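# Place the entire wire inside the bin

## Task

Get all of the wire into the bin so that no part of it rises above the bin's rim. Do not let any of it dangle over the table edge, since that can count as failure.

## Robot and tools

ROBOT. Two arms, left_arm and right_arm, each with a two-finger gripper and a wrist camera. In the scene frame the origin sits at table-top height, halfway between the two nominal bases. +z points up, +x points out over the table, and +y points toward left_arm. These axis names do not match image left and right. Calibrated bases: left_arm at (+0.032, +0.290, 0) m with quat_wxyz (1,0,0,0). right_arm at (-0.039, -0.354, 0) m with quat_wxyz (1,0,0,-0.005), a tiny yaw. A camera stand stands behind the arms.

FRAMES. Each arm reports its hand pose, velocities, targets and wrist-camera pose in its own base frame. Fixed cameras and the table use the scene frame. Motion offsets are along the axes of that arm's current Hand target. The gripper's fingers extend along its +z axis and close along its y axis. end_effector_position (m) is the point between the finger pads, just under 1 cm behind the tips. Reported pose can be off by a few cm, more when the arm is stretched.

execute_actions(actions, cameras). actions is a list of actions. Each action is a list of up to 15 rows, and each row lasts one control step of 1/30 s. If an action has fewer rows, its last row is held for the remaining steps. Each row has 14 numbers in [-1, 1], covering both arms every time: left_arm dx, dy, dz, rx, ry, rz, opening, then the same seven for right_arm. dx..rz are an offset, not a pose. Every row counts from the Hand target as it stood when that action began, not from the previous row, so repeating an offset in a later action moves the arm further. Scale: 1.0 equals 0.6 m or 180 degrees, so 0.05 is 3 cm. rx, ry, rz form a single rotation vector. Opening is absolute, not an offset: +1 gives about 87 mm between pads, +0.5 about 69, 0 about 43, -0.5 about 18, -1 closed. Sending six zeros re-commands the current Hand target. A 0 in the opening slot is a real command, so to leave a gripper alone, resend its present opening. cameras lists camera names, ["all"], or []. An empty actions list returns all images along with the scene number and task.

move(target, speed, blend, opening_speed, blocking, cameras). target is one 14-number row, laid out as above, or a list of up to 15 such rows. Every row is an offset from the Hand targets at the start of the move, not from the previous row. The gripper travels in a straight line and takes the shorter rotation. speed is the top path speed in m/s, from 0.002 to 2.9, default 0.25. Rotation is capped at twice that value in rad/s. You can give one speed or one per target. blend, in m, rounds corners at intermediate targets. The default 0 stops at each target. opening_speed is the opening change per second on the -1..+1 scale, at least 0.2. blocking=false returns after about 0.5 s while the motion keeps running. The whole move is capped at 10 s. Openings in later rows take effect only after all motion has stopped at that row. The paths do not avoid obstacles or the other arm. Grippers lag and overshoot more at higher speed. The result adds a move: line whose ending is done, off_target, moving, held or fault, plus any limits. limits=paced means the pose was clipped. limits=held means a check withheld steps. Neither done nor off_target tells you whether there is contact.

wait(seconds) lets time pass, 0 to 10 s, with commands held. A running move carries on during it. stop() brakes a running move. zoom_image(camera, region) enlarges part of the newest image from that camera. region is [x0, y0, x1, y1] in pixels, origin at the top-left, at most 504 by 504. Cameras: cam_head_left, cam_head_right, cam_high, cam_low, cam_left_wrist, cam_right_wrist, each 672x504. finished_scene(scene) ends the current scene, given its number. The goal must still hold once the robot lets go.

RESULT LINES. Hand target is the last commanded pose after clipping, and the next offsets count from it. The gripper often stops short of it. Waiting does not fix this, but the next command does, even all zeros. If the gripper is still short, send the gap as an offset. Each step the controller limits commanded orientation to 40 degrees from the measured one. Tool commands shows the current opening commands. grip_measured reads the finger position on the opening scale, with an error of up to about 1 mm. In Joint positions, the gripper's value runs from 0 (closed) to 1 (open). Joint velocities are marked "within noise" when the arm is still. Joint torques list the joints in order, weight included, with positive toward a larger joint angle. The first three wrap at ±28 N m. Motor temperatures are also shown.

GRASPING. Close until the fingers touch, then command about 0.04 below the grip_measured reading at that moment for a firm grip, or less for a gentle one. A very thin item, under about 1 mm, is held weakly even at -1. A fast close can squeeze too hard.

CAUTIONS. Never let the wire fall off the table or hang over its edge. Do not drop it from a height or release it while it is still moving. Do not strike the table, bin or stand hard. Keep the arms and grippers apart, since the clearance check does not guard gripper-to-gripper contact. Never close one gripper on the other arm's fingers. Avoid straining the camera cables. A blocked arm keeps pushing, so command it back past its contact. Avoid routing a path near an arm's own base, which can flip its shoulder, and go around instead. Friction and gravity can leave the gripper low, short or tilted, so check its pose after each move. Stretched, loaded or blocked arms heat up. MOTOR HOT appears at 75 °C. At 90 °C the arm folds and stays idle, and at 100 °C it collapses. Joint ranges (rad): waist -2.618..3.054, shoulder 0..3.142, elbow 0..3.142 (straight at 2.901), wrist pitch -1.571..1.571, wrist yaw -1.571..1.571, wrist roll -2.094..2.094. Loose objects may occasionally get nudged.

Each tool is called after "Emit:" as a command line: name --argument value for each argument, lists and objects as JSON in quotes; but a table of rows of numbers goes row by row, as --pt "numbers of a row", without its own name.

## Session

Emit:
execute_actions --actions '[]'

Scene clock: 0.00 s.
left_arm: end_effector_position=(+0.3062, -0.1116, +0.0866) grip_measured=+0.991 end_effector_quat_wxyz=(+0.490, +0.046, +0.849, -0.193) | right_arm: end_effector_position=(+0.3170, +0.0361, +0.0733) grip_measured=+0.993 end_effector_quat_wxyz=(+0.501, -0.048, +0.863, +0.054)
Joint positions: left_arm=[-0.222 1.092 0.382 0.241 0.184 -0.228 0.995] | right_arm=[0.067 1.093 0.378 0.198 -0.083 0.004 0.997]
Joint velocities: within noise
Joint torques (N m): no reading
Motor temperatures (°C): left_arm=[23 32 33 31 25 24 23] | right_arm=[19 31 33 38 23 24 22]
Heat: left arm: 33 °C; right arm: 38 °C.
Hand target: left_arm +0.3081, -0.1120, +0.0905; +0.494, +0.046, +0.846, -0.193 | right_arm +0.3229, +0.0365, +0.0833; +0.514, -0.049, +0.855, +0.054
Tool commands: left_gripper/opening=+1.0 right_gripper/opening=+1.0

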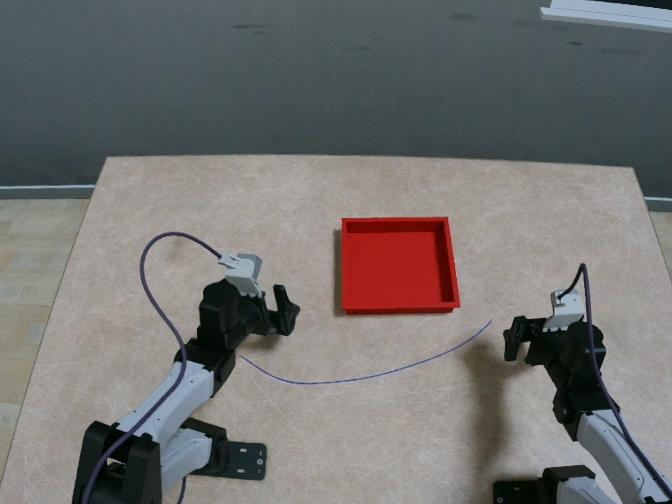

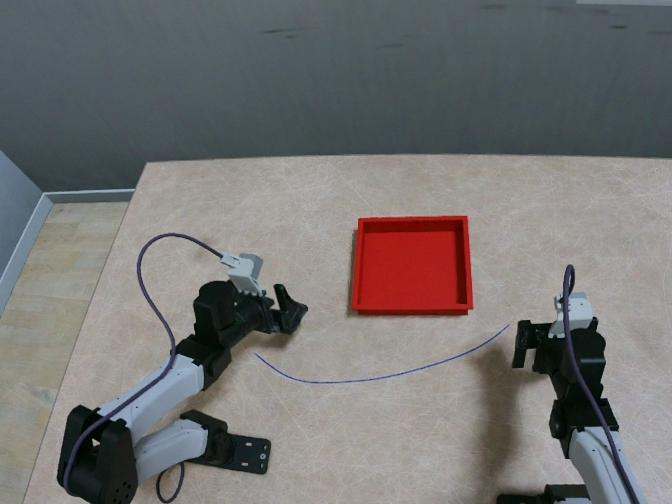

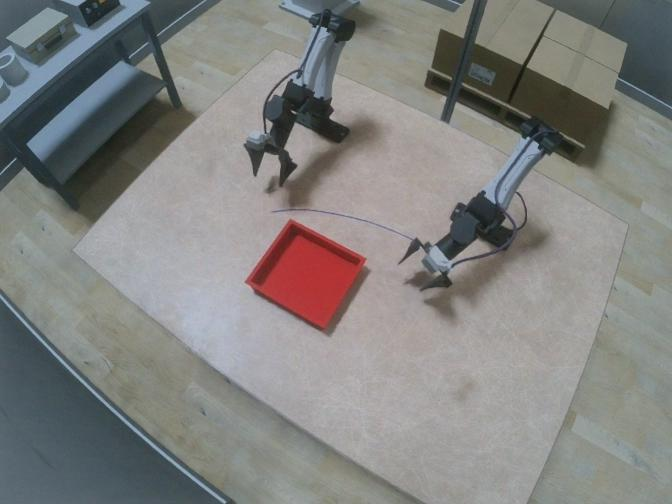

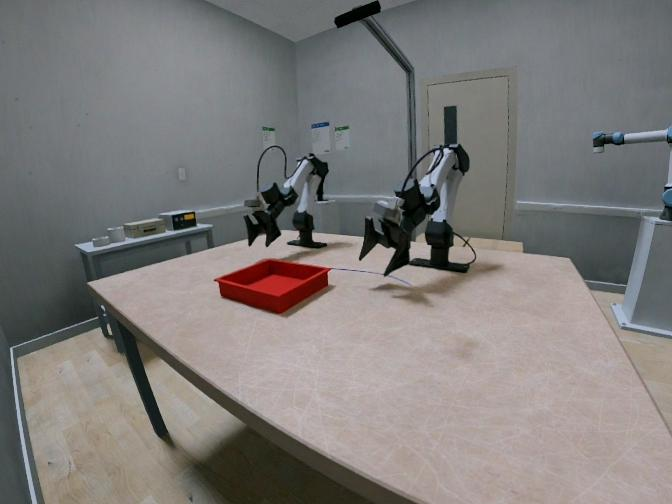

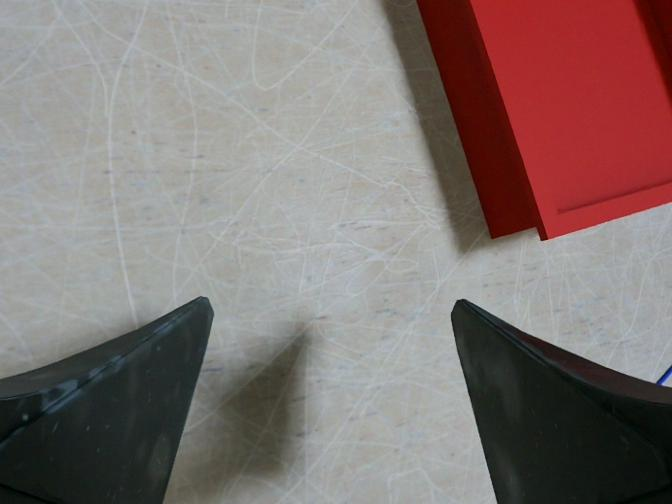

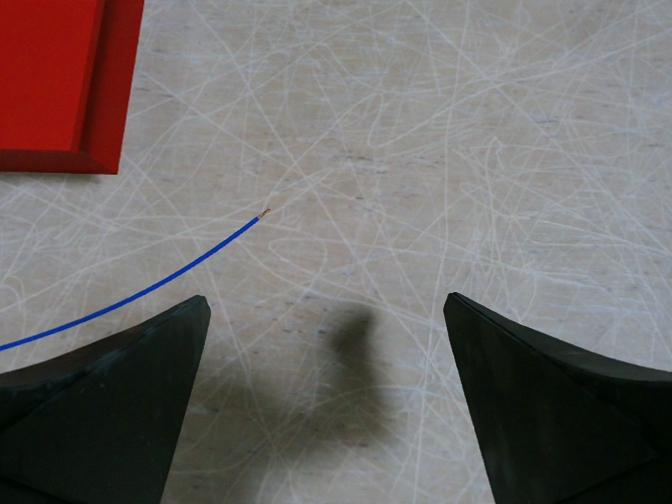

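Emit:
move --target '[-0.0207,-0.1055,-0.1203,-0.3174,0.2112,-0.3761,1,-0.0877,0.2838,-0.059,0.2372,0.2827,0.3704,1]' --cameras '["all"]'

Scene clock: 67.87 s.
left_arm: end_effector_position=(+0.2353, -0.1415, +0.1469) grip_measured=+0.991 end_effector_quat_wxyz=(+0.003, -0.567, +0.823, +0.002) | right_arm: end_effector_position=(+0.2898, +0.1958, +0.1483) grip_measured=+0.993 end_effector_quat_wxyz=(+0.000, +0.557, +0.830, -0.006)
Joint positions: left_arm=[-0.394 1.567 1.403 -1.408 -0.007 -1.601 0.995] | right_arm=[0.479 1.863 1.75 -1.468 0.006 1.661 0.997]
Joint torques (N m): left_arm=[0.47 -4.98 7.39 0.19 -0.05 -0.19] | right_arm=[0.88 -7.97 8.77 0.11 -0.03 0.12]
Motor temperatures (°C): left_arm=[23 32 37 35 24 23 23] | right_arm=[19 30 39 40 23 23 21]
Heat: left arm: 37 °C; right arm: 40 °C.
Hand target: left_arm +0.2383, -0.1420, +0.1505; +0.000, -0.574, +0.819, +0.000 | right_arm +0.2929, +0.2014, +0.1535; +0.000, +0.560, +0.829, +0.000
Off the commanded pose: left_arm 0.005 m, 1 deg | right_arm 0.008 m, 1 deg.
move: done

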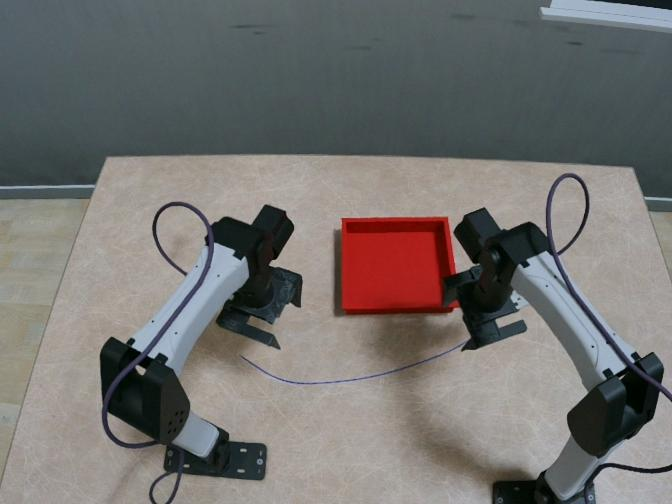

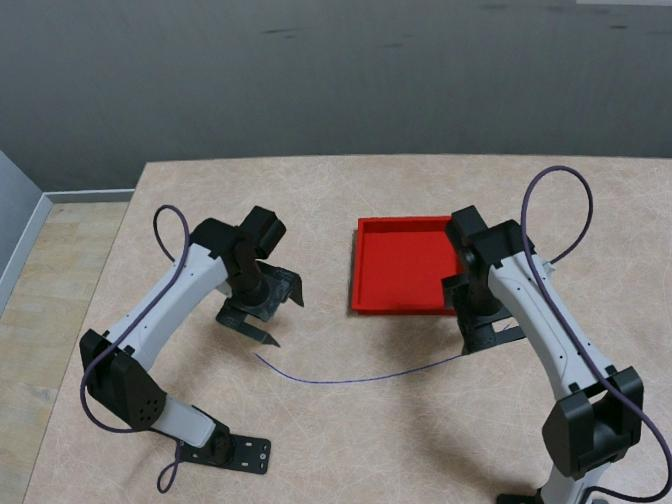

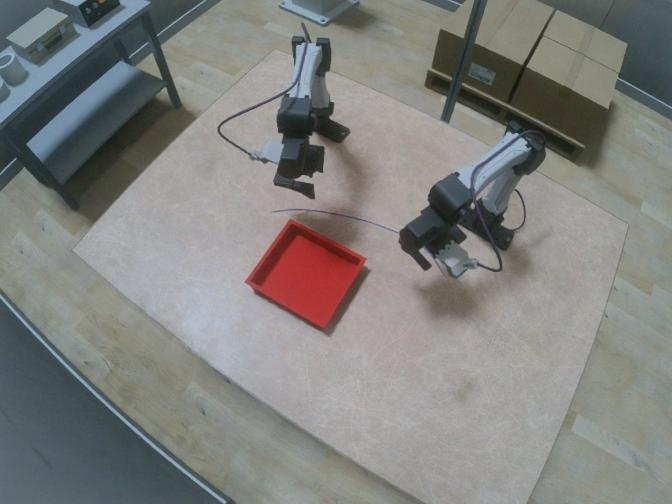

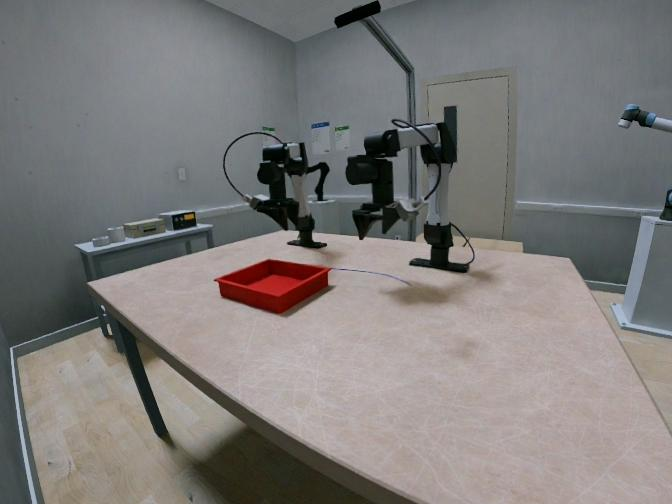

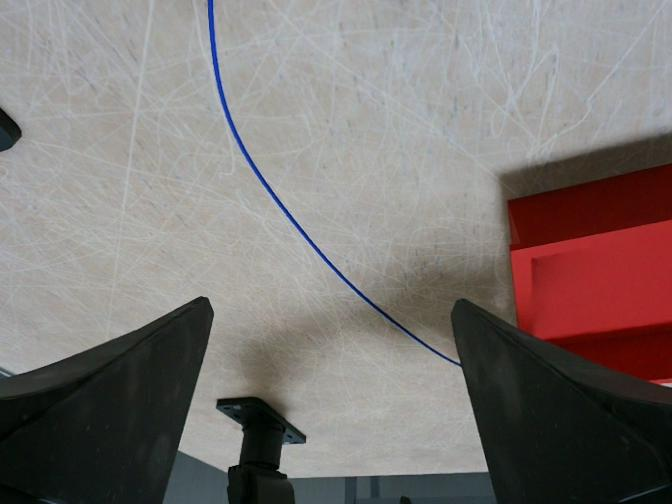

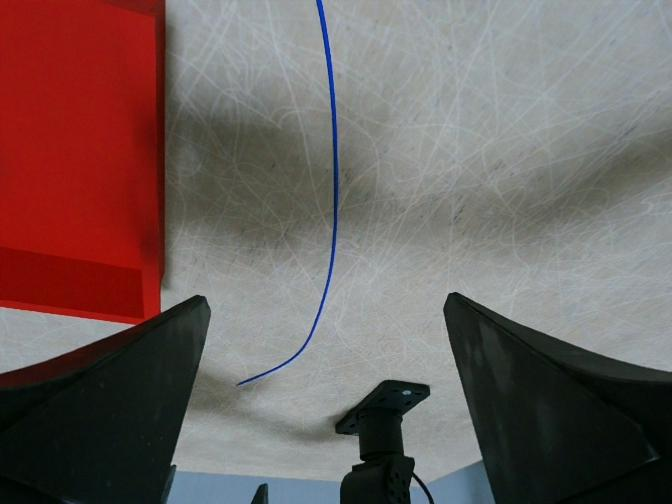

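Emit:
move --target '[0.067,0.1015,0.15,0,0,0,1,0,0,0.155,0,0,0,1]' --cameras '["all"]'

Scene clock: 115.17 s.
left_arm: end_effector_position=(+0.1676, -0.1574, +0.0599) grip_measured=+0.991 end_effector_quat_wxyz=(-0.004, -0.574, +0.819, +0.007) | right_arm: end_effector_position=(+0.2923, +0.1974, +0.0630) grip_measured=+0.993 end_effector_quat_wxyz=(+0.001, +0.558, +0.830, -0.004)
Joint positions: left_arm=[-0.575 1.407 0.908 -1.087 0.002 -1.797 0.995] | right_arm=[0.479 1.883 1.435 -1.129 0.005 1.662 0.997]
Joint torques (N m): left_arm=[-1.02 -5.45 4.64 0.35 -0.13 -0.14] | right_arm=[0.94 -8.79 5.18 0.4 -0.01 0.13]
Motor temperatures (°C): left_arm=[23 33 37 29 24 22 22] | right_arm=[19 33 44 35 23 23 20]
Heat: left arm: 37 °C; right arm: 44 °C.
Hand target: left_arm +0.1673, -0.1591, +0.0606; +0.000, -0.574, +0.819, +0.000 | right_arm +0.2929, +0.2014, +0.0605; +0.000, +0.559, +0.829, +0.000
Off the commanded pose: left_arm 0.002 m, 1 deg | right_arm 0.005 m, 1 deg.
move: done

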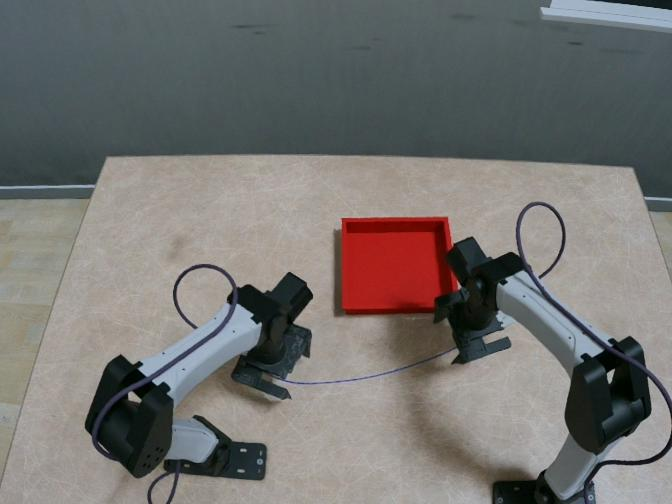

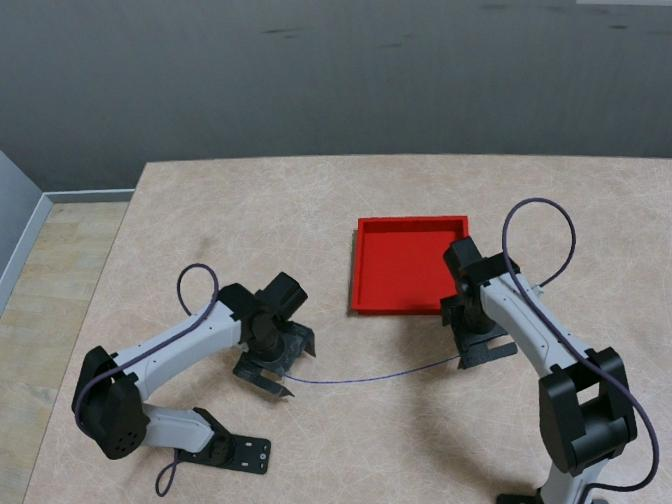

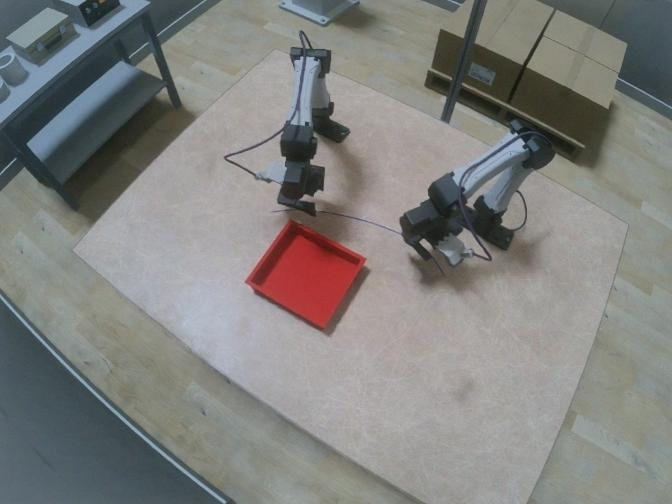

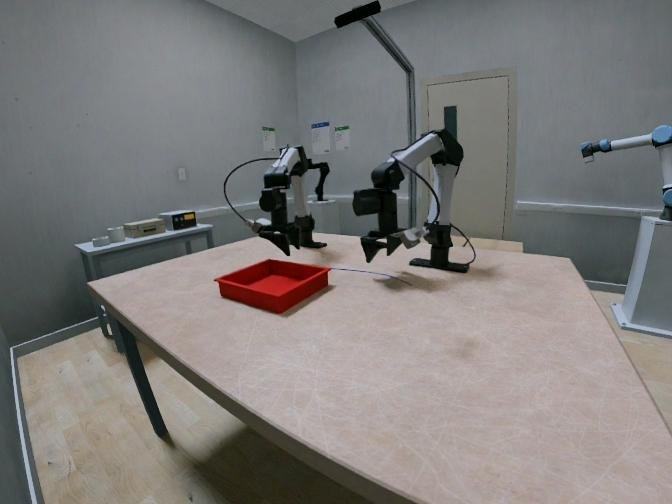

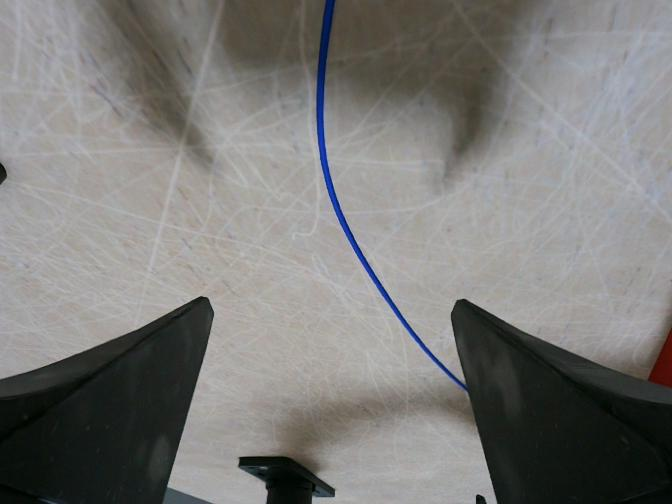

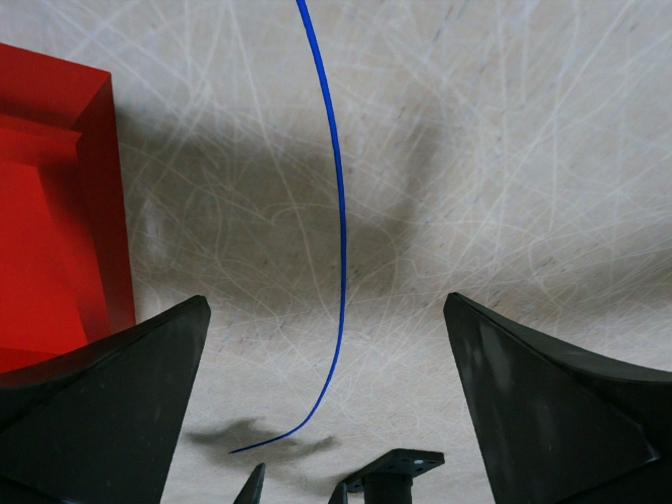

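Emit:
move --target '[0,0,0.0683,0,0,0,0.2,0,-0.003,0.0683,0,0,0,0.2]' --speed 0.15 --cameras '["cam_left_wrist","cam_right_wrist","cam_low","cam_high"]'

Emit:
zoom_image --camera "cam_low" --region '[200, 130, 480, 310]'

Scene clock: 124.77 s.
left_arm: end_effector_position=(+0.1682, -0.1578, +0.0223) grip_measured=+0.200 end_effector_quat_wxyz=(+0.000, -0.574, +0.819, -0.001) | right_arm: end_effector_position=(+0.2911, +0.1969, +0.0227) grip_measured=+0.200 end_effector_quat_wxyz=(+0.001, +0.558, +0.830, -0.003)
Joint positions: left_arm=[-0.575 1.446 0.782 -0.905 0.002 -1.798 0.6] | right_arm=[0.479 1.92 1.318 -0.973 0.004 1.662 0.6]
Joint torques (N m): left_arm=[-1.06 -3.59 4.6 0.37 -0.11 -0.17] | right_arm=[0.98 -8.68 4.93 0.39 0 0.15]
Heat: left arm: 37 °C; right arm: 43 °C.
Hand target: left_arm +0.1674, -0.1591, +0.0197; +0.000, -0.574, +0.819, +0.000 | right_arm +0.2912, +0.2008, +0.0195; +0.000, +0.560, +0.829, +0.000
Off the commanded pose: left_arm 0.003 m, 0 deg | right_arm 0.005 m, 0 deg.
move: done
Images, in order (width x height): cam_high 672x504, cam_low 672x504, cam_left_wrist 672x504, cam_right_wrist 672x504.

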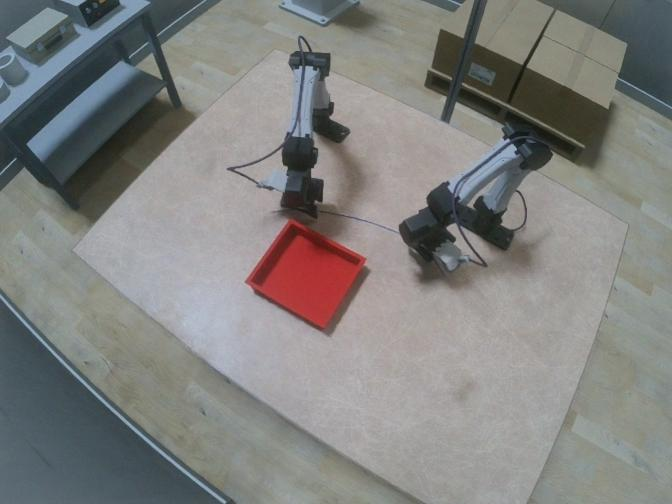

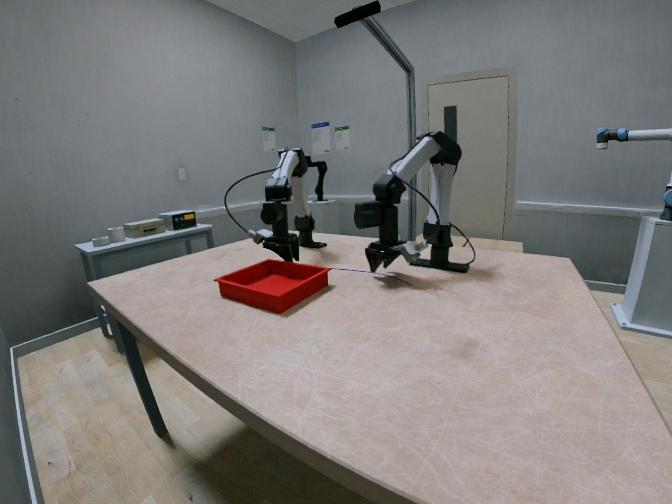

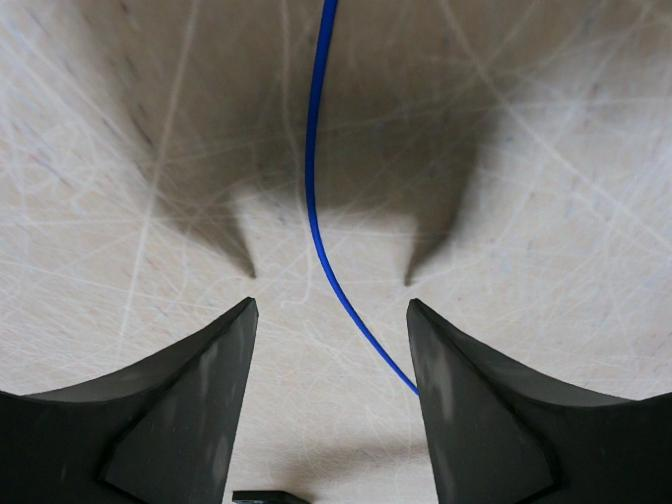

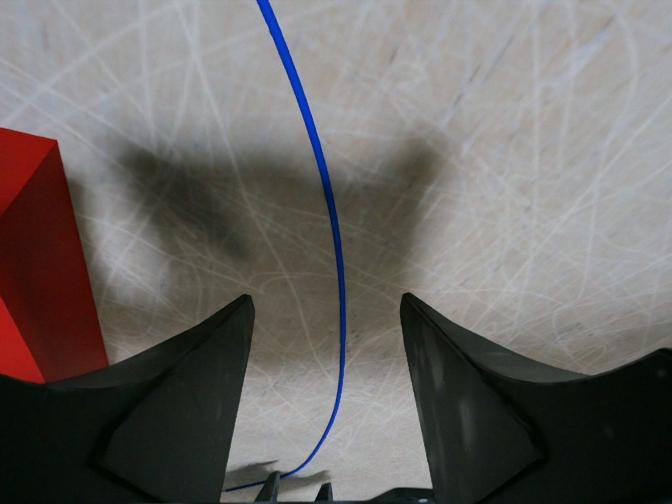

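Scaled by 1.800.

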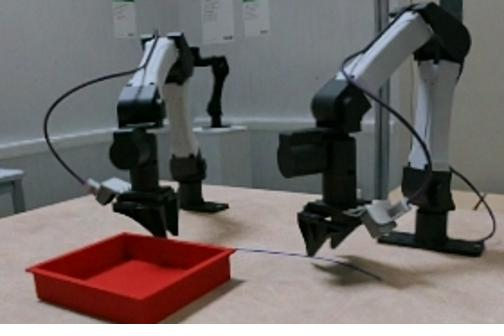

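Emit:
move --target '[0,0,0.0167,0,0,0,0,0,-0.003,0.0167,0,0,0,0]' --speed 0.08 --cameras '["cam_left_wrist","cam_right_wrist"]'

Scene clock: 128.43 s.
left_arm: end_effector_position=(+0.1688, -0.1582, +0.0129) grip_measured=+0.000 end_effector_quat_wxyz=(+0.000, -0.574, +0.819, -0.002) | right_arm: end_effector_position=(+0.2910, +0.1969, +0.0159) grip_measured=+0.000 end_effector_quat_wxyz=(+0.003, +0.558, +0.830, +0.002)
Joint positions: left_arm=[-0.575 1.465 0.757 -0.858 0.002 -1.798 0.5] | right_arm=[0.479 1.92 1.289 -0.933 0.004 1.663 0.5]
Joint torques (N m): left_arm=[-1.02 -3.56 4.4 0.37 -0.13 -0.16] | right_arm=[0.98 -7.82 4.68 0.44 0.01 0.12]
Heat: left arm: 37 °C; right arm: 42 °C.
Hand target: left_arm +0.1673, -0.1591, +0.0096; +0.000, -0.574, +0.819, +0.000 | right_arm +0.2896, +0.2002, +0.0095; +0.000, +0.559, +0.829, +0.000
Off the commanded pose: left_arm 0.004 m, 0 deg | right_arm 0.007 m, 1 deg.
move: done
Images, in order (width x height): cam_left_wrist 672x504, cam_right_wrist 672x504.

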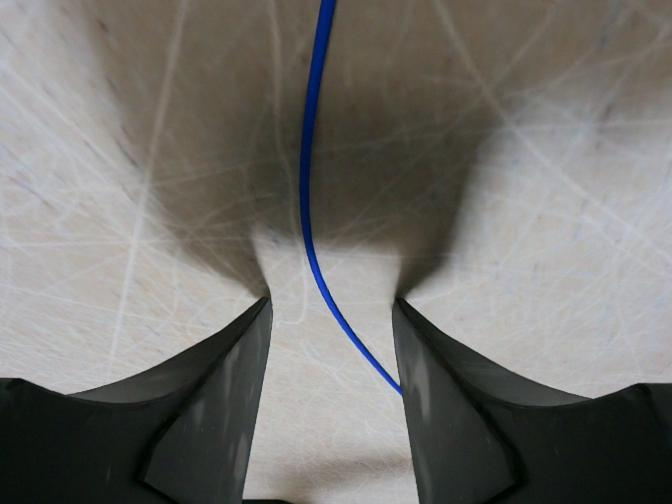

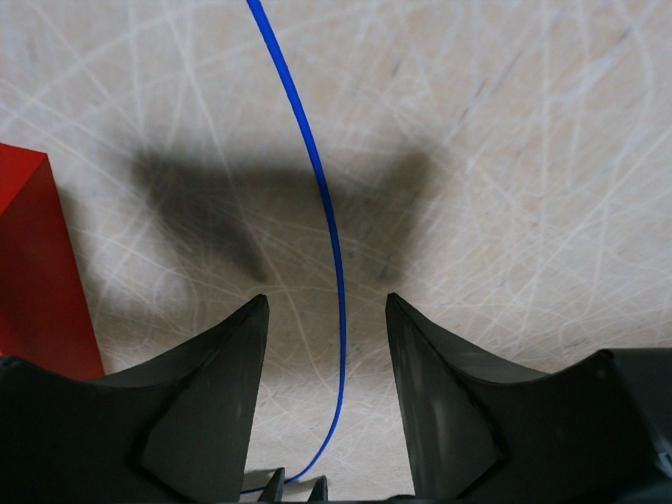

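Emit:
move --target '[0,0,-0.002,0,0,0,0,0,-0.008,0.0092,0,0,0,0]' --speed 0.08 --cameras '["cam_left_wrist","cam_right_wrist"]'

Scene clock: 135.27 s.
left_arm: end_effector_position=(+0.1690, -0.1583, +0.0129) grip_measured=+0.000 end_effector_quat_wxyz=(+0.000, -0.574, +0.819, -0.003) | right_arm: end_effector_position=(+0.2858, +0.1952, +0.0078) grip_measured=+0.000 end_effector_quat_wxyz=(+0.002, +0.558, +0.830, -0.001)
Joint positions: left_arm=[-0.575 1.465 0.757 -0.858 0.002 -1.798 0.5] | right_arm=[0.481 1.92 1.254 -0.906 0.004 1.664 0.5]
Joint torques (N m): left_arm=[-1.05 -3.95 4.64 0.34 -0.14 -0.17] | right_arm=[0.88 -8.51 4.55 0.4 0 0.14]
Heat: left arm: 36 °C; right arm: 41 °C.
Hand target: left_arm +0.1673, -0.1591, +0.0108; +0.000, -0.574, +0.819, +0.000 | right_arm +0.2852, +0.1983, +0.0040; +0.000, +0.560, +0.829, +0.000
Off the commanded pose: left_arm 0.003 m, 0 deg | right_arm 0.005 m, 0 deg.
move: done
Images, in order (width x height): cam_left_wrist 672x504, cam_right_wrist 672x504.

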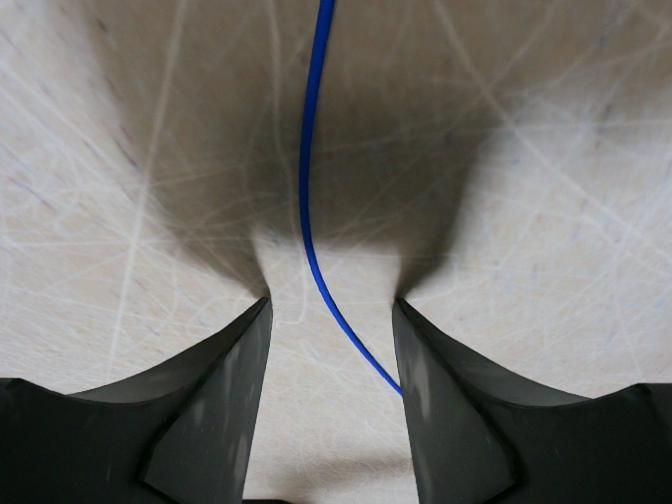

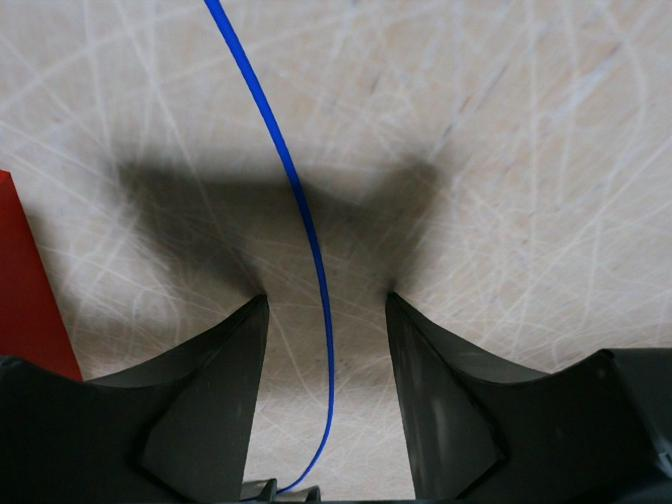

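Emit:
move --target '[0,0,0,0,0,0,-1,0,0,0,0,0,0,-1]' --opening_speed 0.8 --cameras '["cam_left_wrist","cam_right_wrist"]'

Scene clock: 140.27 s.
left_arm: end_effector_position=(+0.1690, -0.1583, +0.0129) grip_measured=-0.981 end_effector_quat_wxyz=(+0.000, -0.574, +0.819, -0.003) | right_arm: end_effector_position=(+0.2860, +0.1953, +0.0078) grip_measured=-0.973 end_effector_quat_wxyz=(+0.002, +0.558, +0.830, -0.001)
Joint positions: left_arm=[-0.575 1.465 0.757 -0.858 0.002 -1.798 0.01] | right_arm=[0.481 1.92 1.254 -0.905 0.004 1.664 0.013]
Joint torques (N m): left_arm=[-1.02 -3.82 4.6 0.36 -0.13 -0.17] | right_arm=[0.9 -8.49 4.57 0.41 0 0.13]
Heat: left arm: 36 °C; right arm: 40 °C.
Hand target: left_arm +0.1673, -0.1591, +0.0108; +0.000, -0.574, +0.819, +0.000 | right_arm +0.2852, +0.1983, +0.0040; +0.000, +0.560, +0.829, +0.000
Off the commanded pose: left_arm 0.003 m, 0 deg | right_arm 0.005 m, 0 deg.
move: done
Images, in order (width x height): cam_left_wrist 672x504, cam_right_wrist 672x504.

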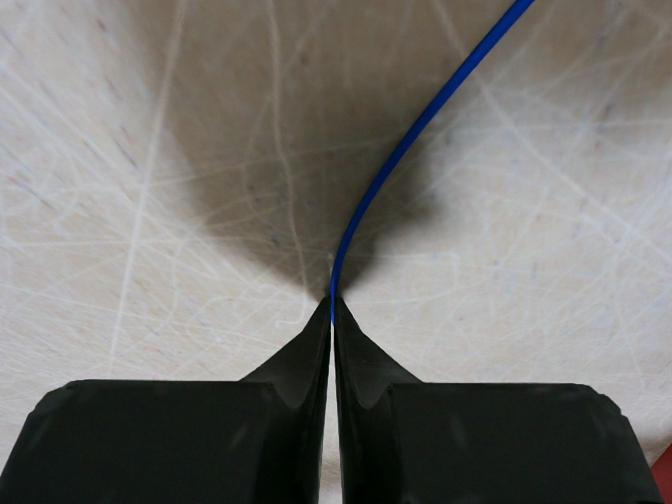

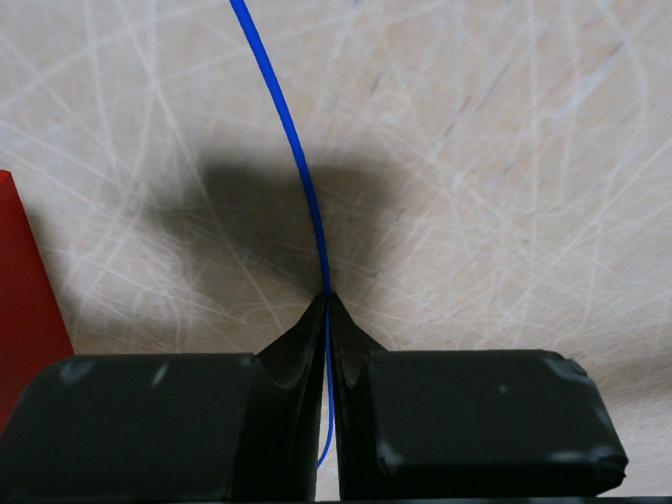

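Emit:
move --target '[0,0,-0.25,0,0,0,-1,0,0,-0.25,0,0,0,-1]' --cameras '["all"]'

Emit:
zoom_image --camera "cam_low" --region '[200, 130, 480, 310]'

Emit:
zoom_image --camera "cam_head_left" --region '[200, 180, 560, 450]'

Scene clock: 145.07 s.
left_arm: end_effector_position=(+0.1684, -0.1579, +0.1580) grip_measured=-0.981 end_effector_quat_wxyz=(+0.000, -0.574, +0.819, -0.002) | right_arm: end_effector_position=(+0.2828, +0.1942, +0.1417) grip_measured=-0.973 end_effector_quat_wxyz=(-0.007, +0.558, +0.830, -0.014)
Joint positions: left_arm=[-0.575 1.368 1.268 -1.466 0.002 -1.799 0.01] | right_arm=[0.481 1.853 1.709 -1.459 0.002 1.665 0.013]
Joint torques (N m): left_arm=[-1.02 -3.37 6.75 0.12 -0.14 -0.13] | right_arm=[0.9 -10.33 8.51 0.04 0.01 0.13]
Heat: left arm: 36 °C; right arm: 40 °C.
Hand target: left_arm +0.1673, -0.1590, +0.1607; +0.000, -0.574, +0.819, +0.000 | right_arm +0.2851, +0.1982, +0.1539; +0.000, +0.560, +0.829, +0.000
Off the commanded pose: left_arm 0.003 m, 0 deg | right_arm 0.013 m, 2 deg.
move: off_target (right_arm)

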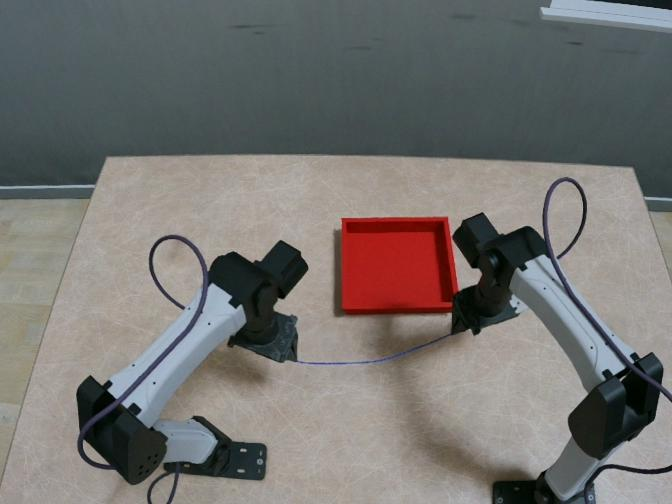

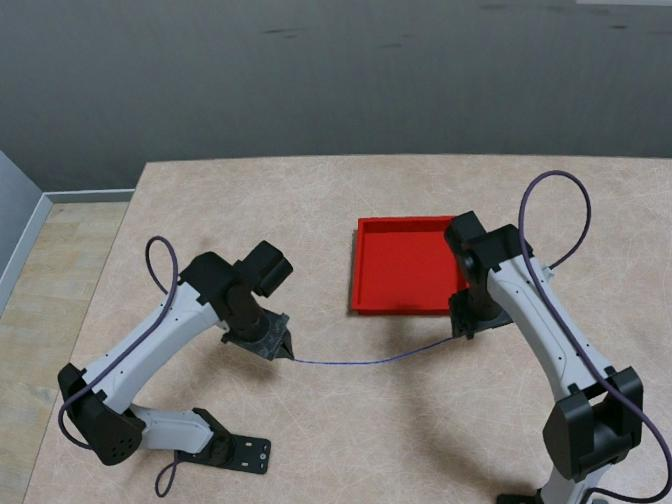

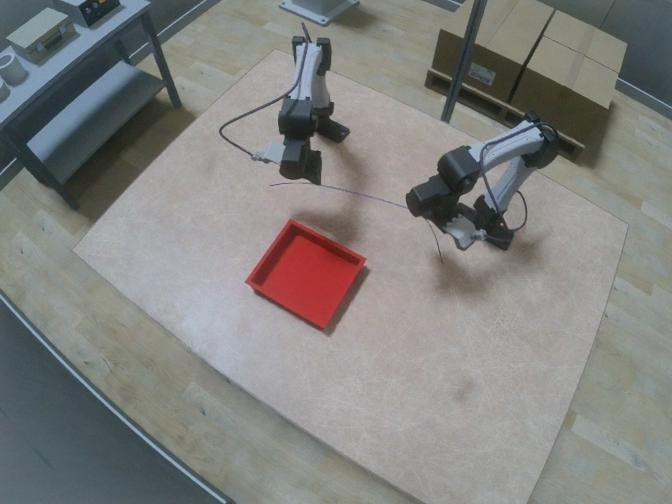

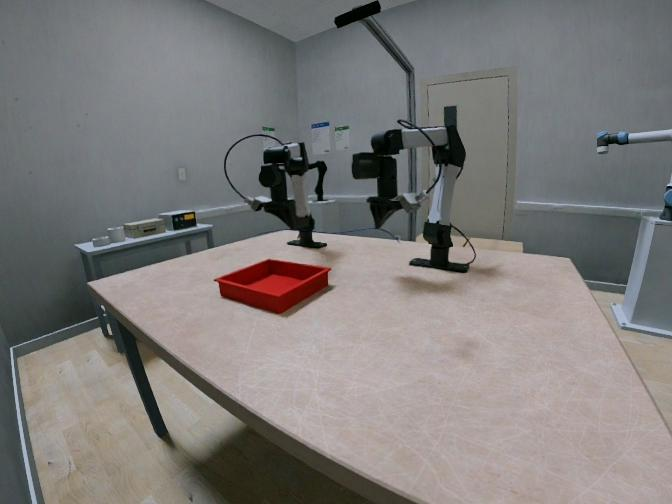

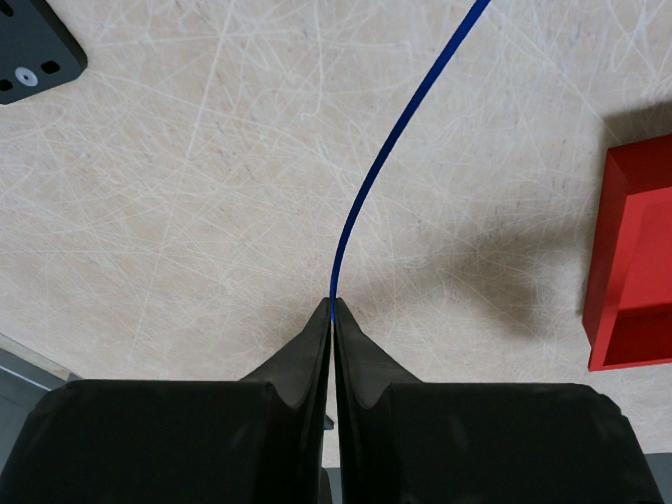

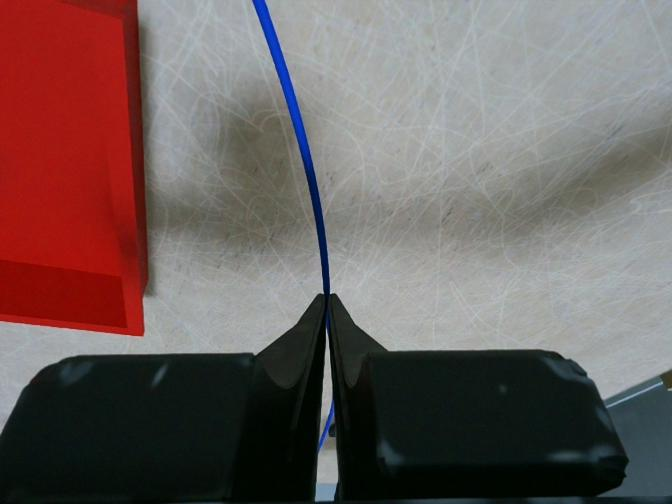

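Scaled by 1.800.

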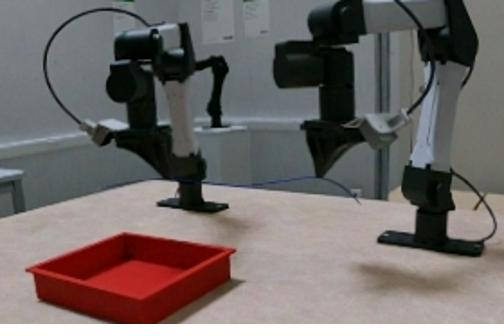

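Scaled by 1.400.

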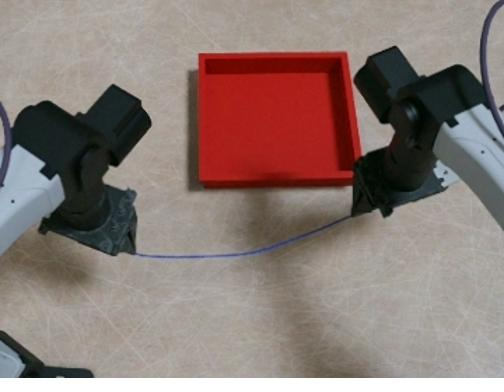

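Emit:
move --target '[0.0963,-0.4713,-0.0333,0.0923,0.0775,0.4394,-1,-0.1368,0.2988,-0.05,-0.0933,0.0756,-0.4285,-1]' --speed 0.15 --cameras '["all"]'

Emit:
zoom_image --camera "cam_head_right" --region '[260, 170, 560, 400]'

Emit:
zoom_image --camera "cam_high" --region '[200, 130, 480, 340]'

Emit:
zoom_image --camera "cam_low" --region '[180, 130, 460, 320]'

Scene clock: 236.70 s.
left_arm: end_effector_position=(+0.4071, -0.3088, +0.1796) grip_measured=-0.981 end_effector_quat_wxyz=(+0.101, +0.045, +0.963, -0.246) | right_arm: end_effector_position=(+0.4723, +0.1882, +0.1790) grip_measured=-0.973 end_effector_quat_wxyz=(+0.157, -0.032, +0.960, +0.230)
Joint positions: left_arm=[-0.496 2.509 2.845 -1.489 0.349 -0.477 0.01] | right_arm=[0.231 2.501 2.834 -1.479 -0.383 0.249 0.013]
Joint torques (N m): left_arm=[0.47 -11.89 7.05 1.21 0.21 0.07] | right_arm=[-0.16 -12.6 8.5 1.3 -0.23 -0.11]
Heat: left arm: 37 °C; right arm: 42 °C.
Hand target: left_arm +0.4135, -0.3097, +0.1808; -0.015, +0.085, +0.981, -0.173 | right_arm +0.4821, +0.1890, +0.1839; -0.015, -0.085, +0.981, +0.173
Off the commanded pose: left_arm 0.006 m, 17 deg | right_arm 0.011 m, 22 deg.
elbow stopped short (left arm): the move would have taken joint 3 (elbow) straighter than the controller allows.
elbow stopped short (right arm): the move would have taken joint 3 (elbow) straighter than the controller allows.
move: off_target (left_arm, right_arm)

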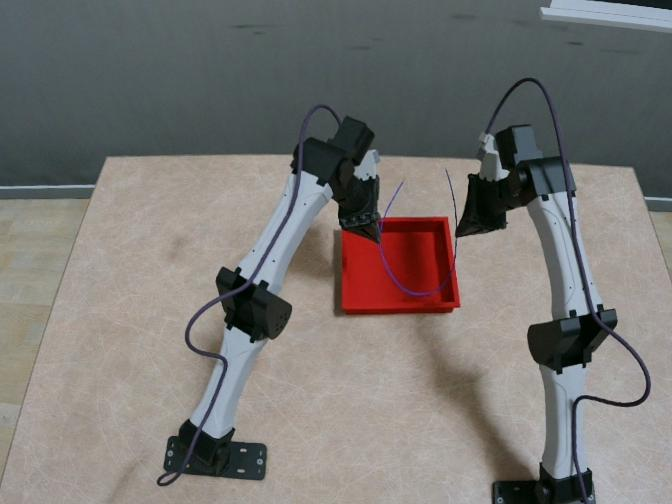

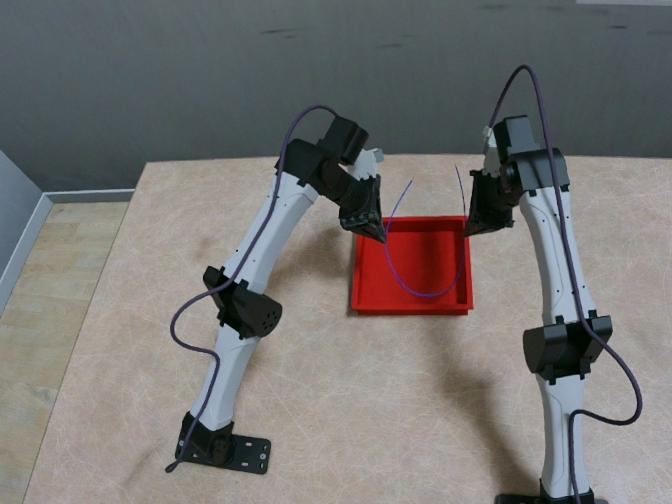

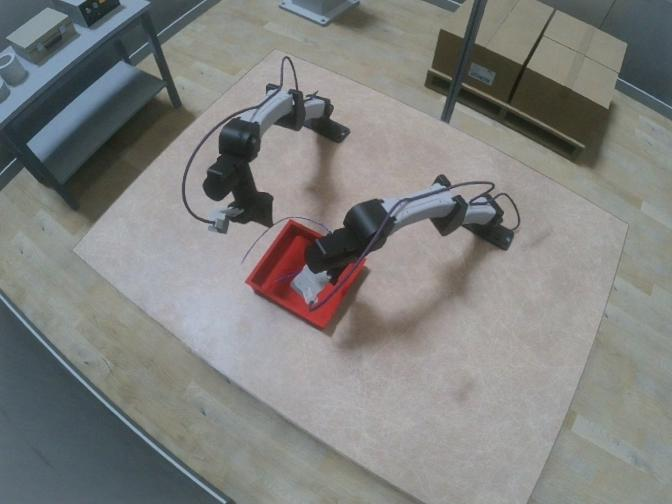

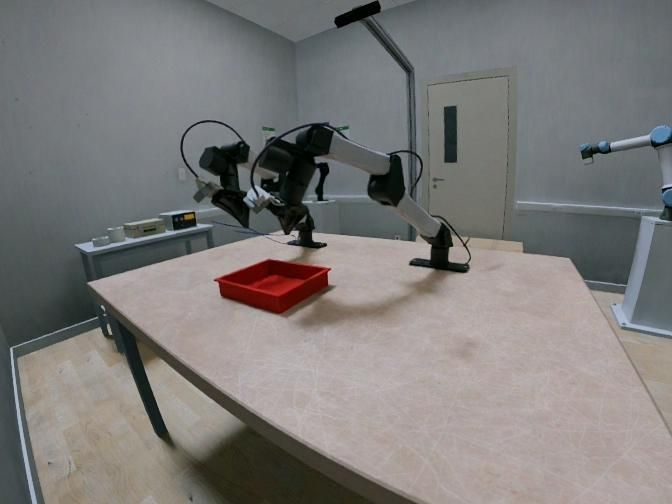

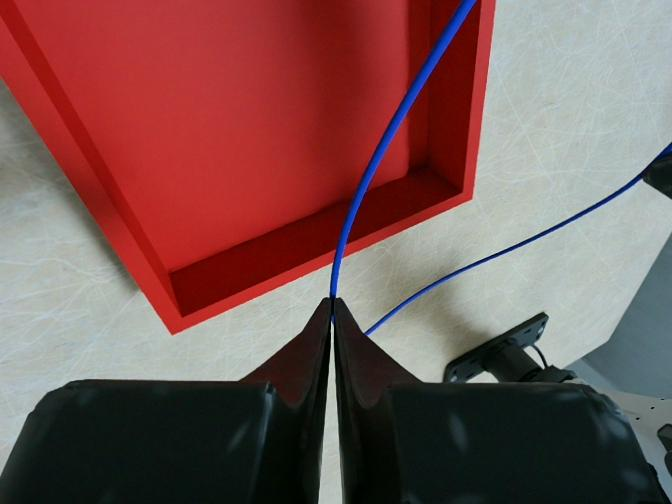

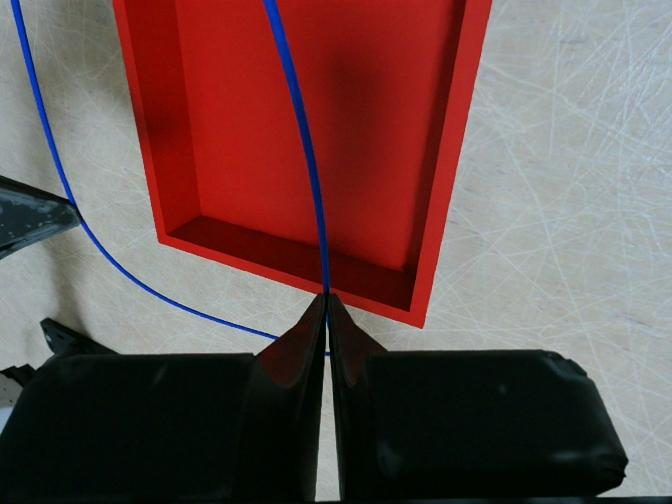

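Scaled by 1.680.

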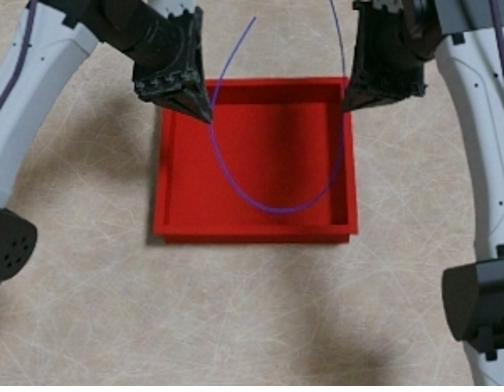

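Scaled by 1.800.

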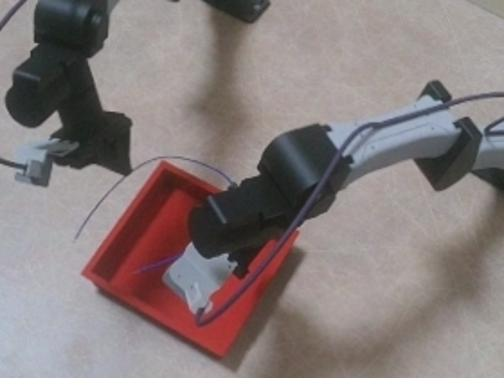

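Scaled by 1.800.

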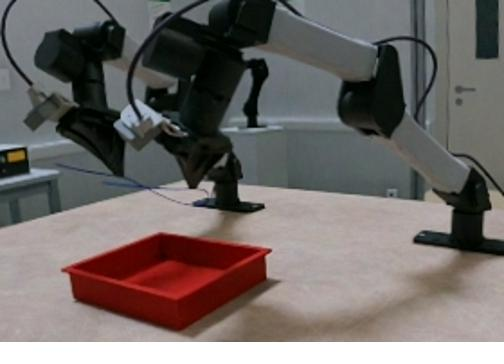

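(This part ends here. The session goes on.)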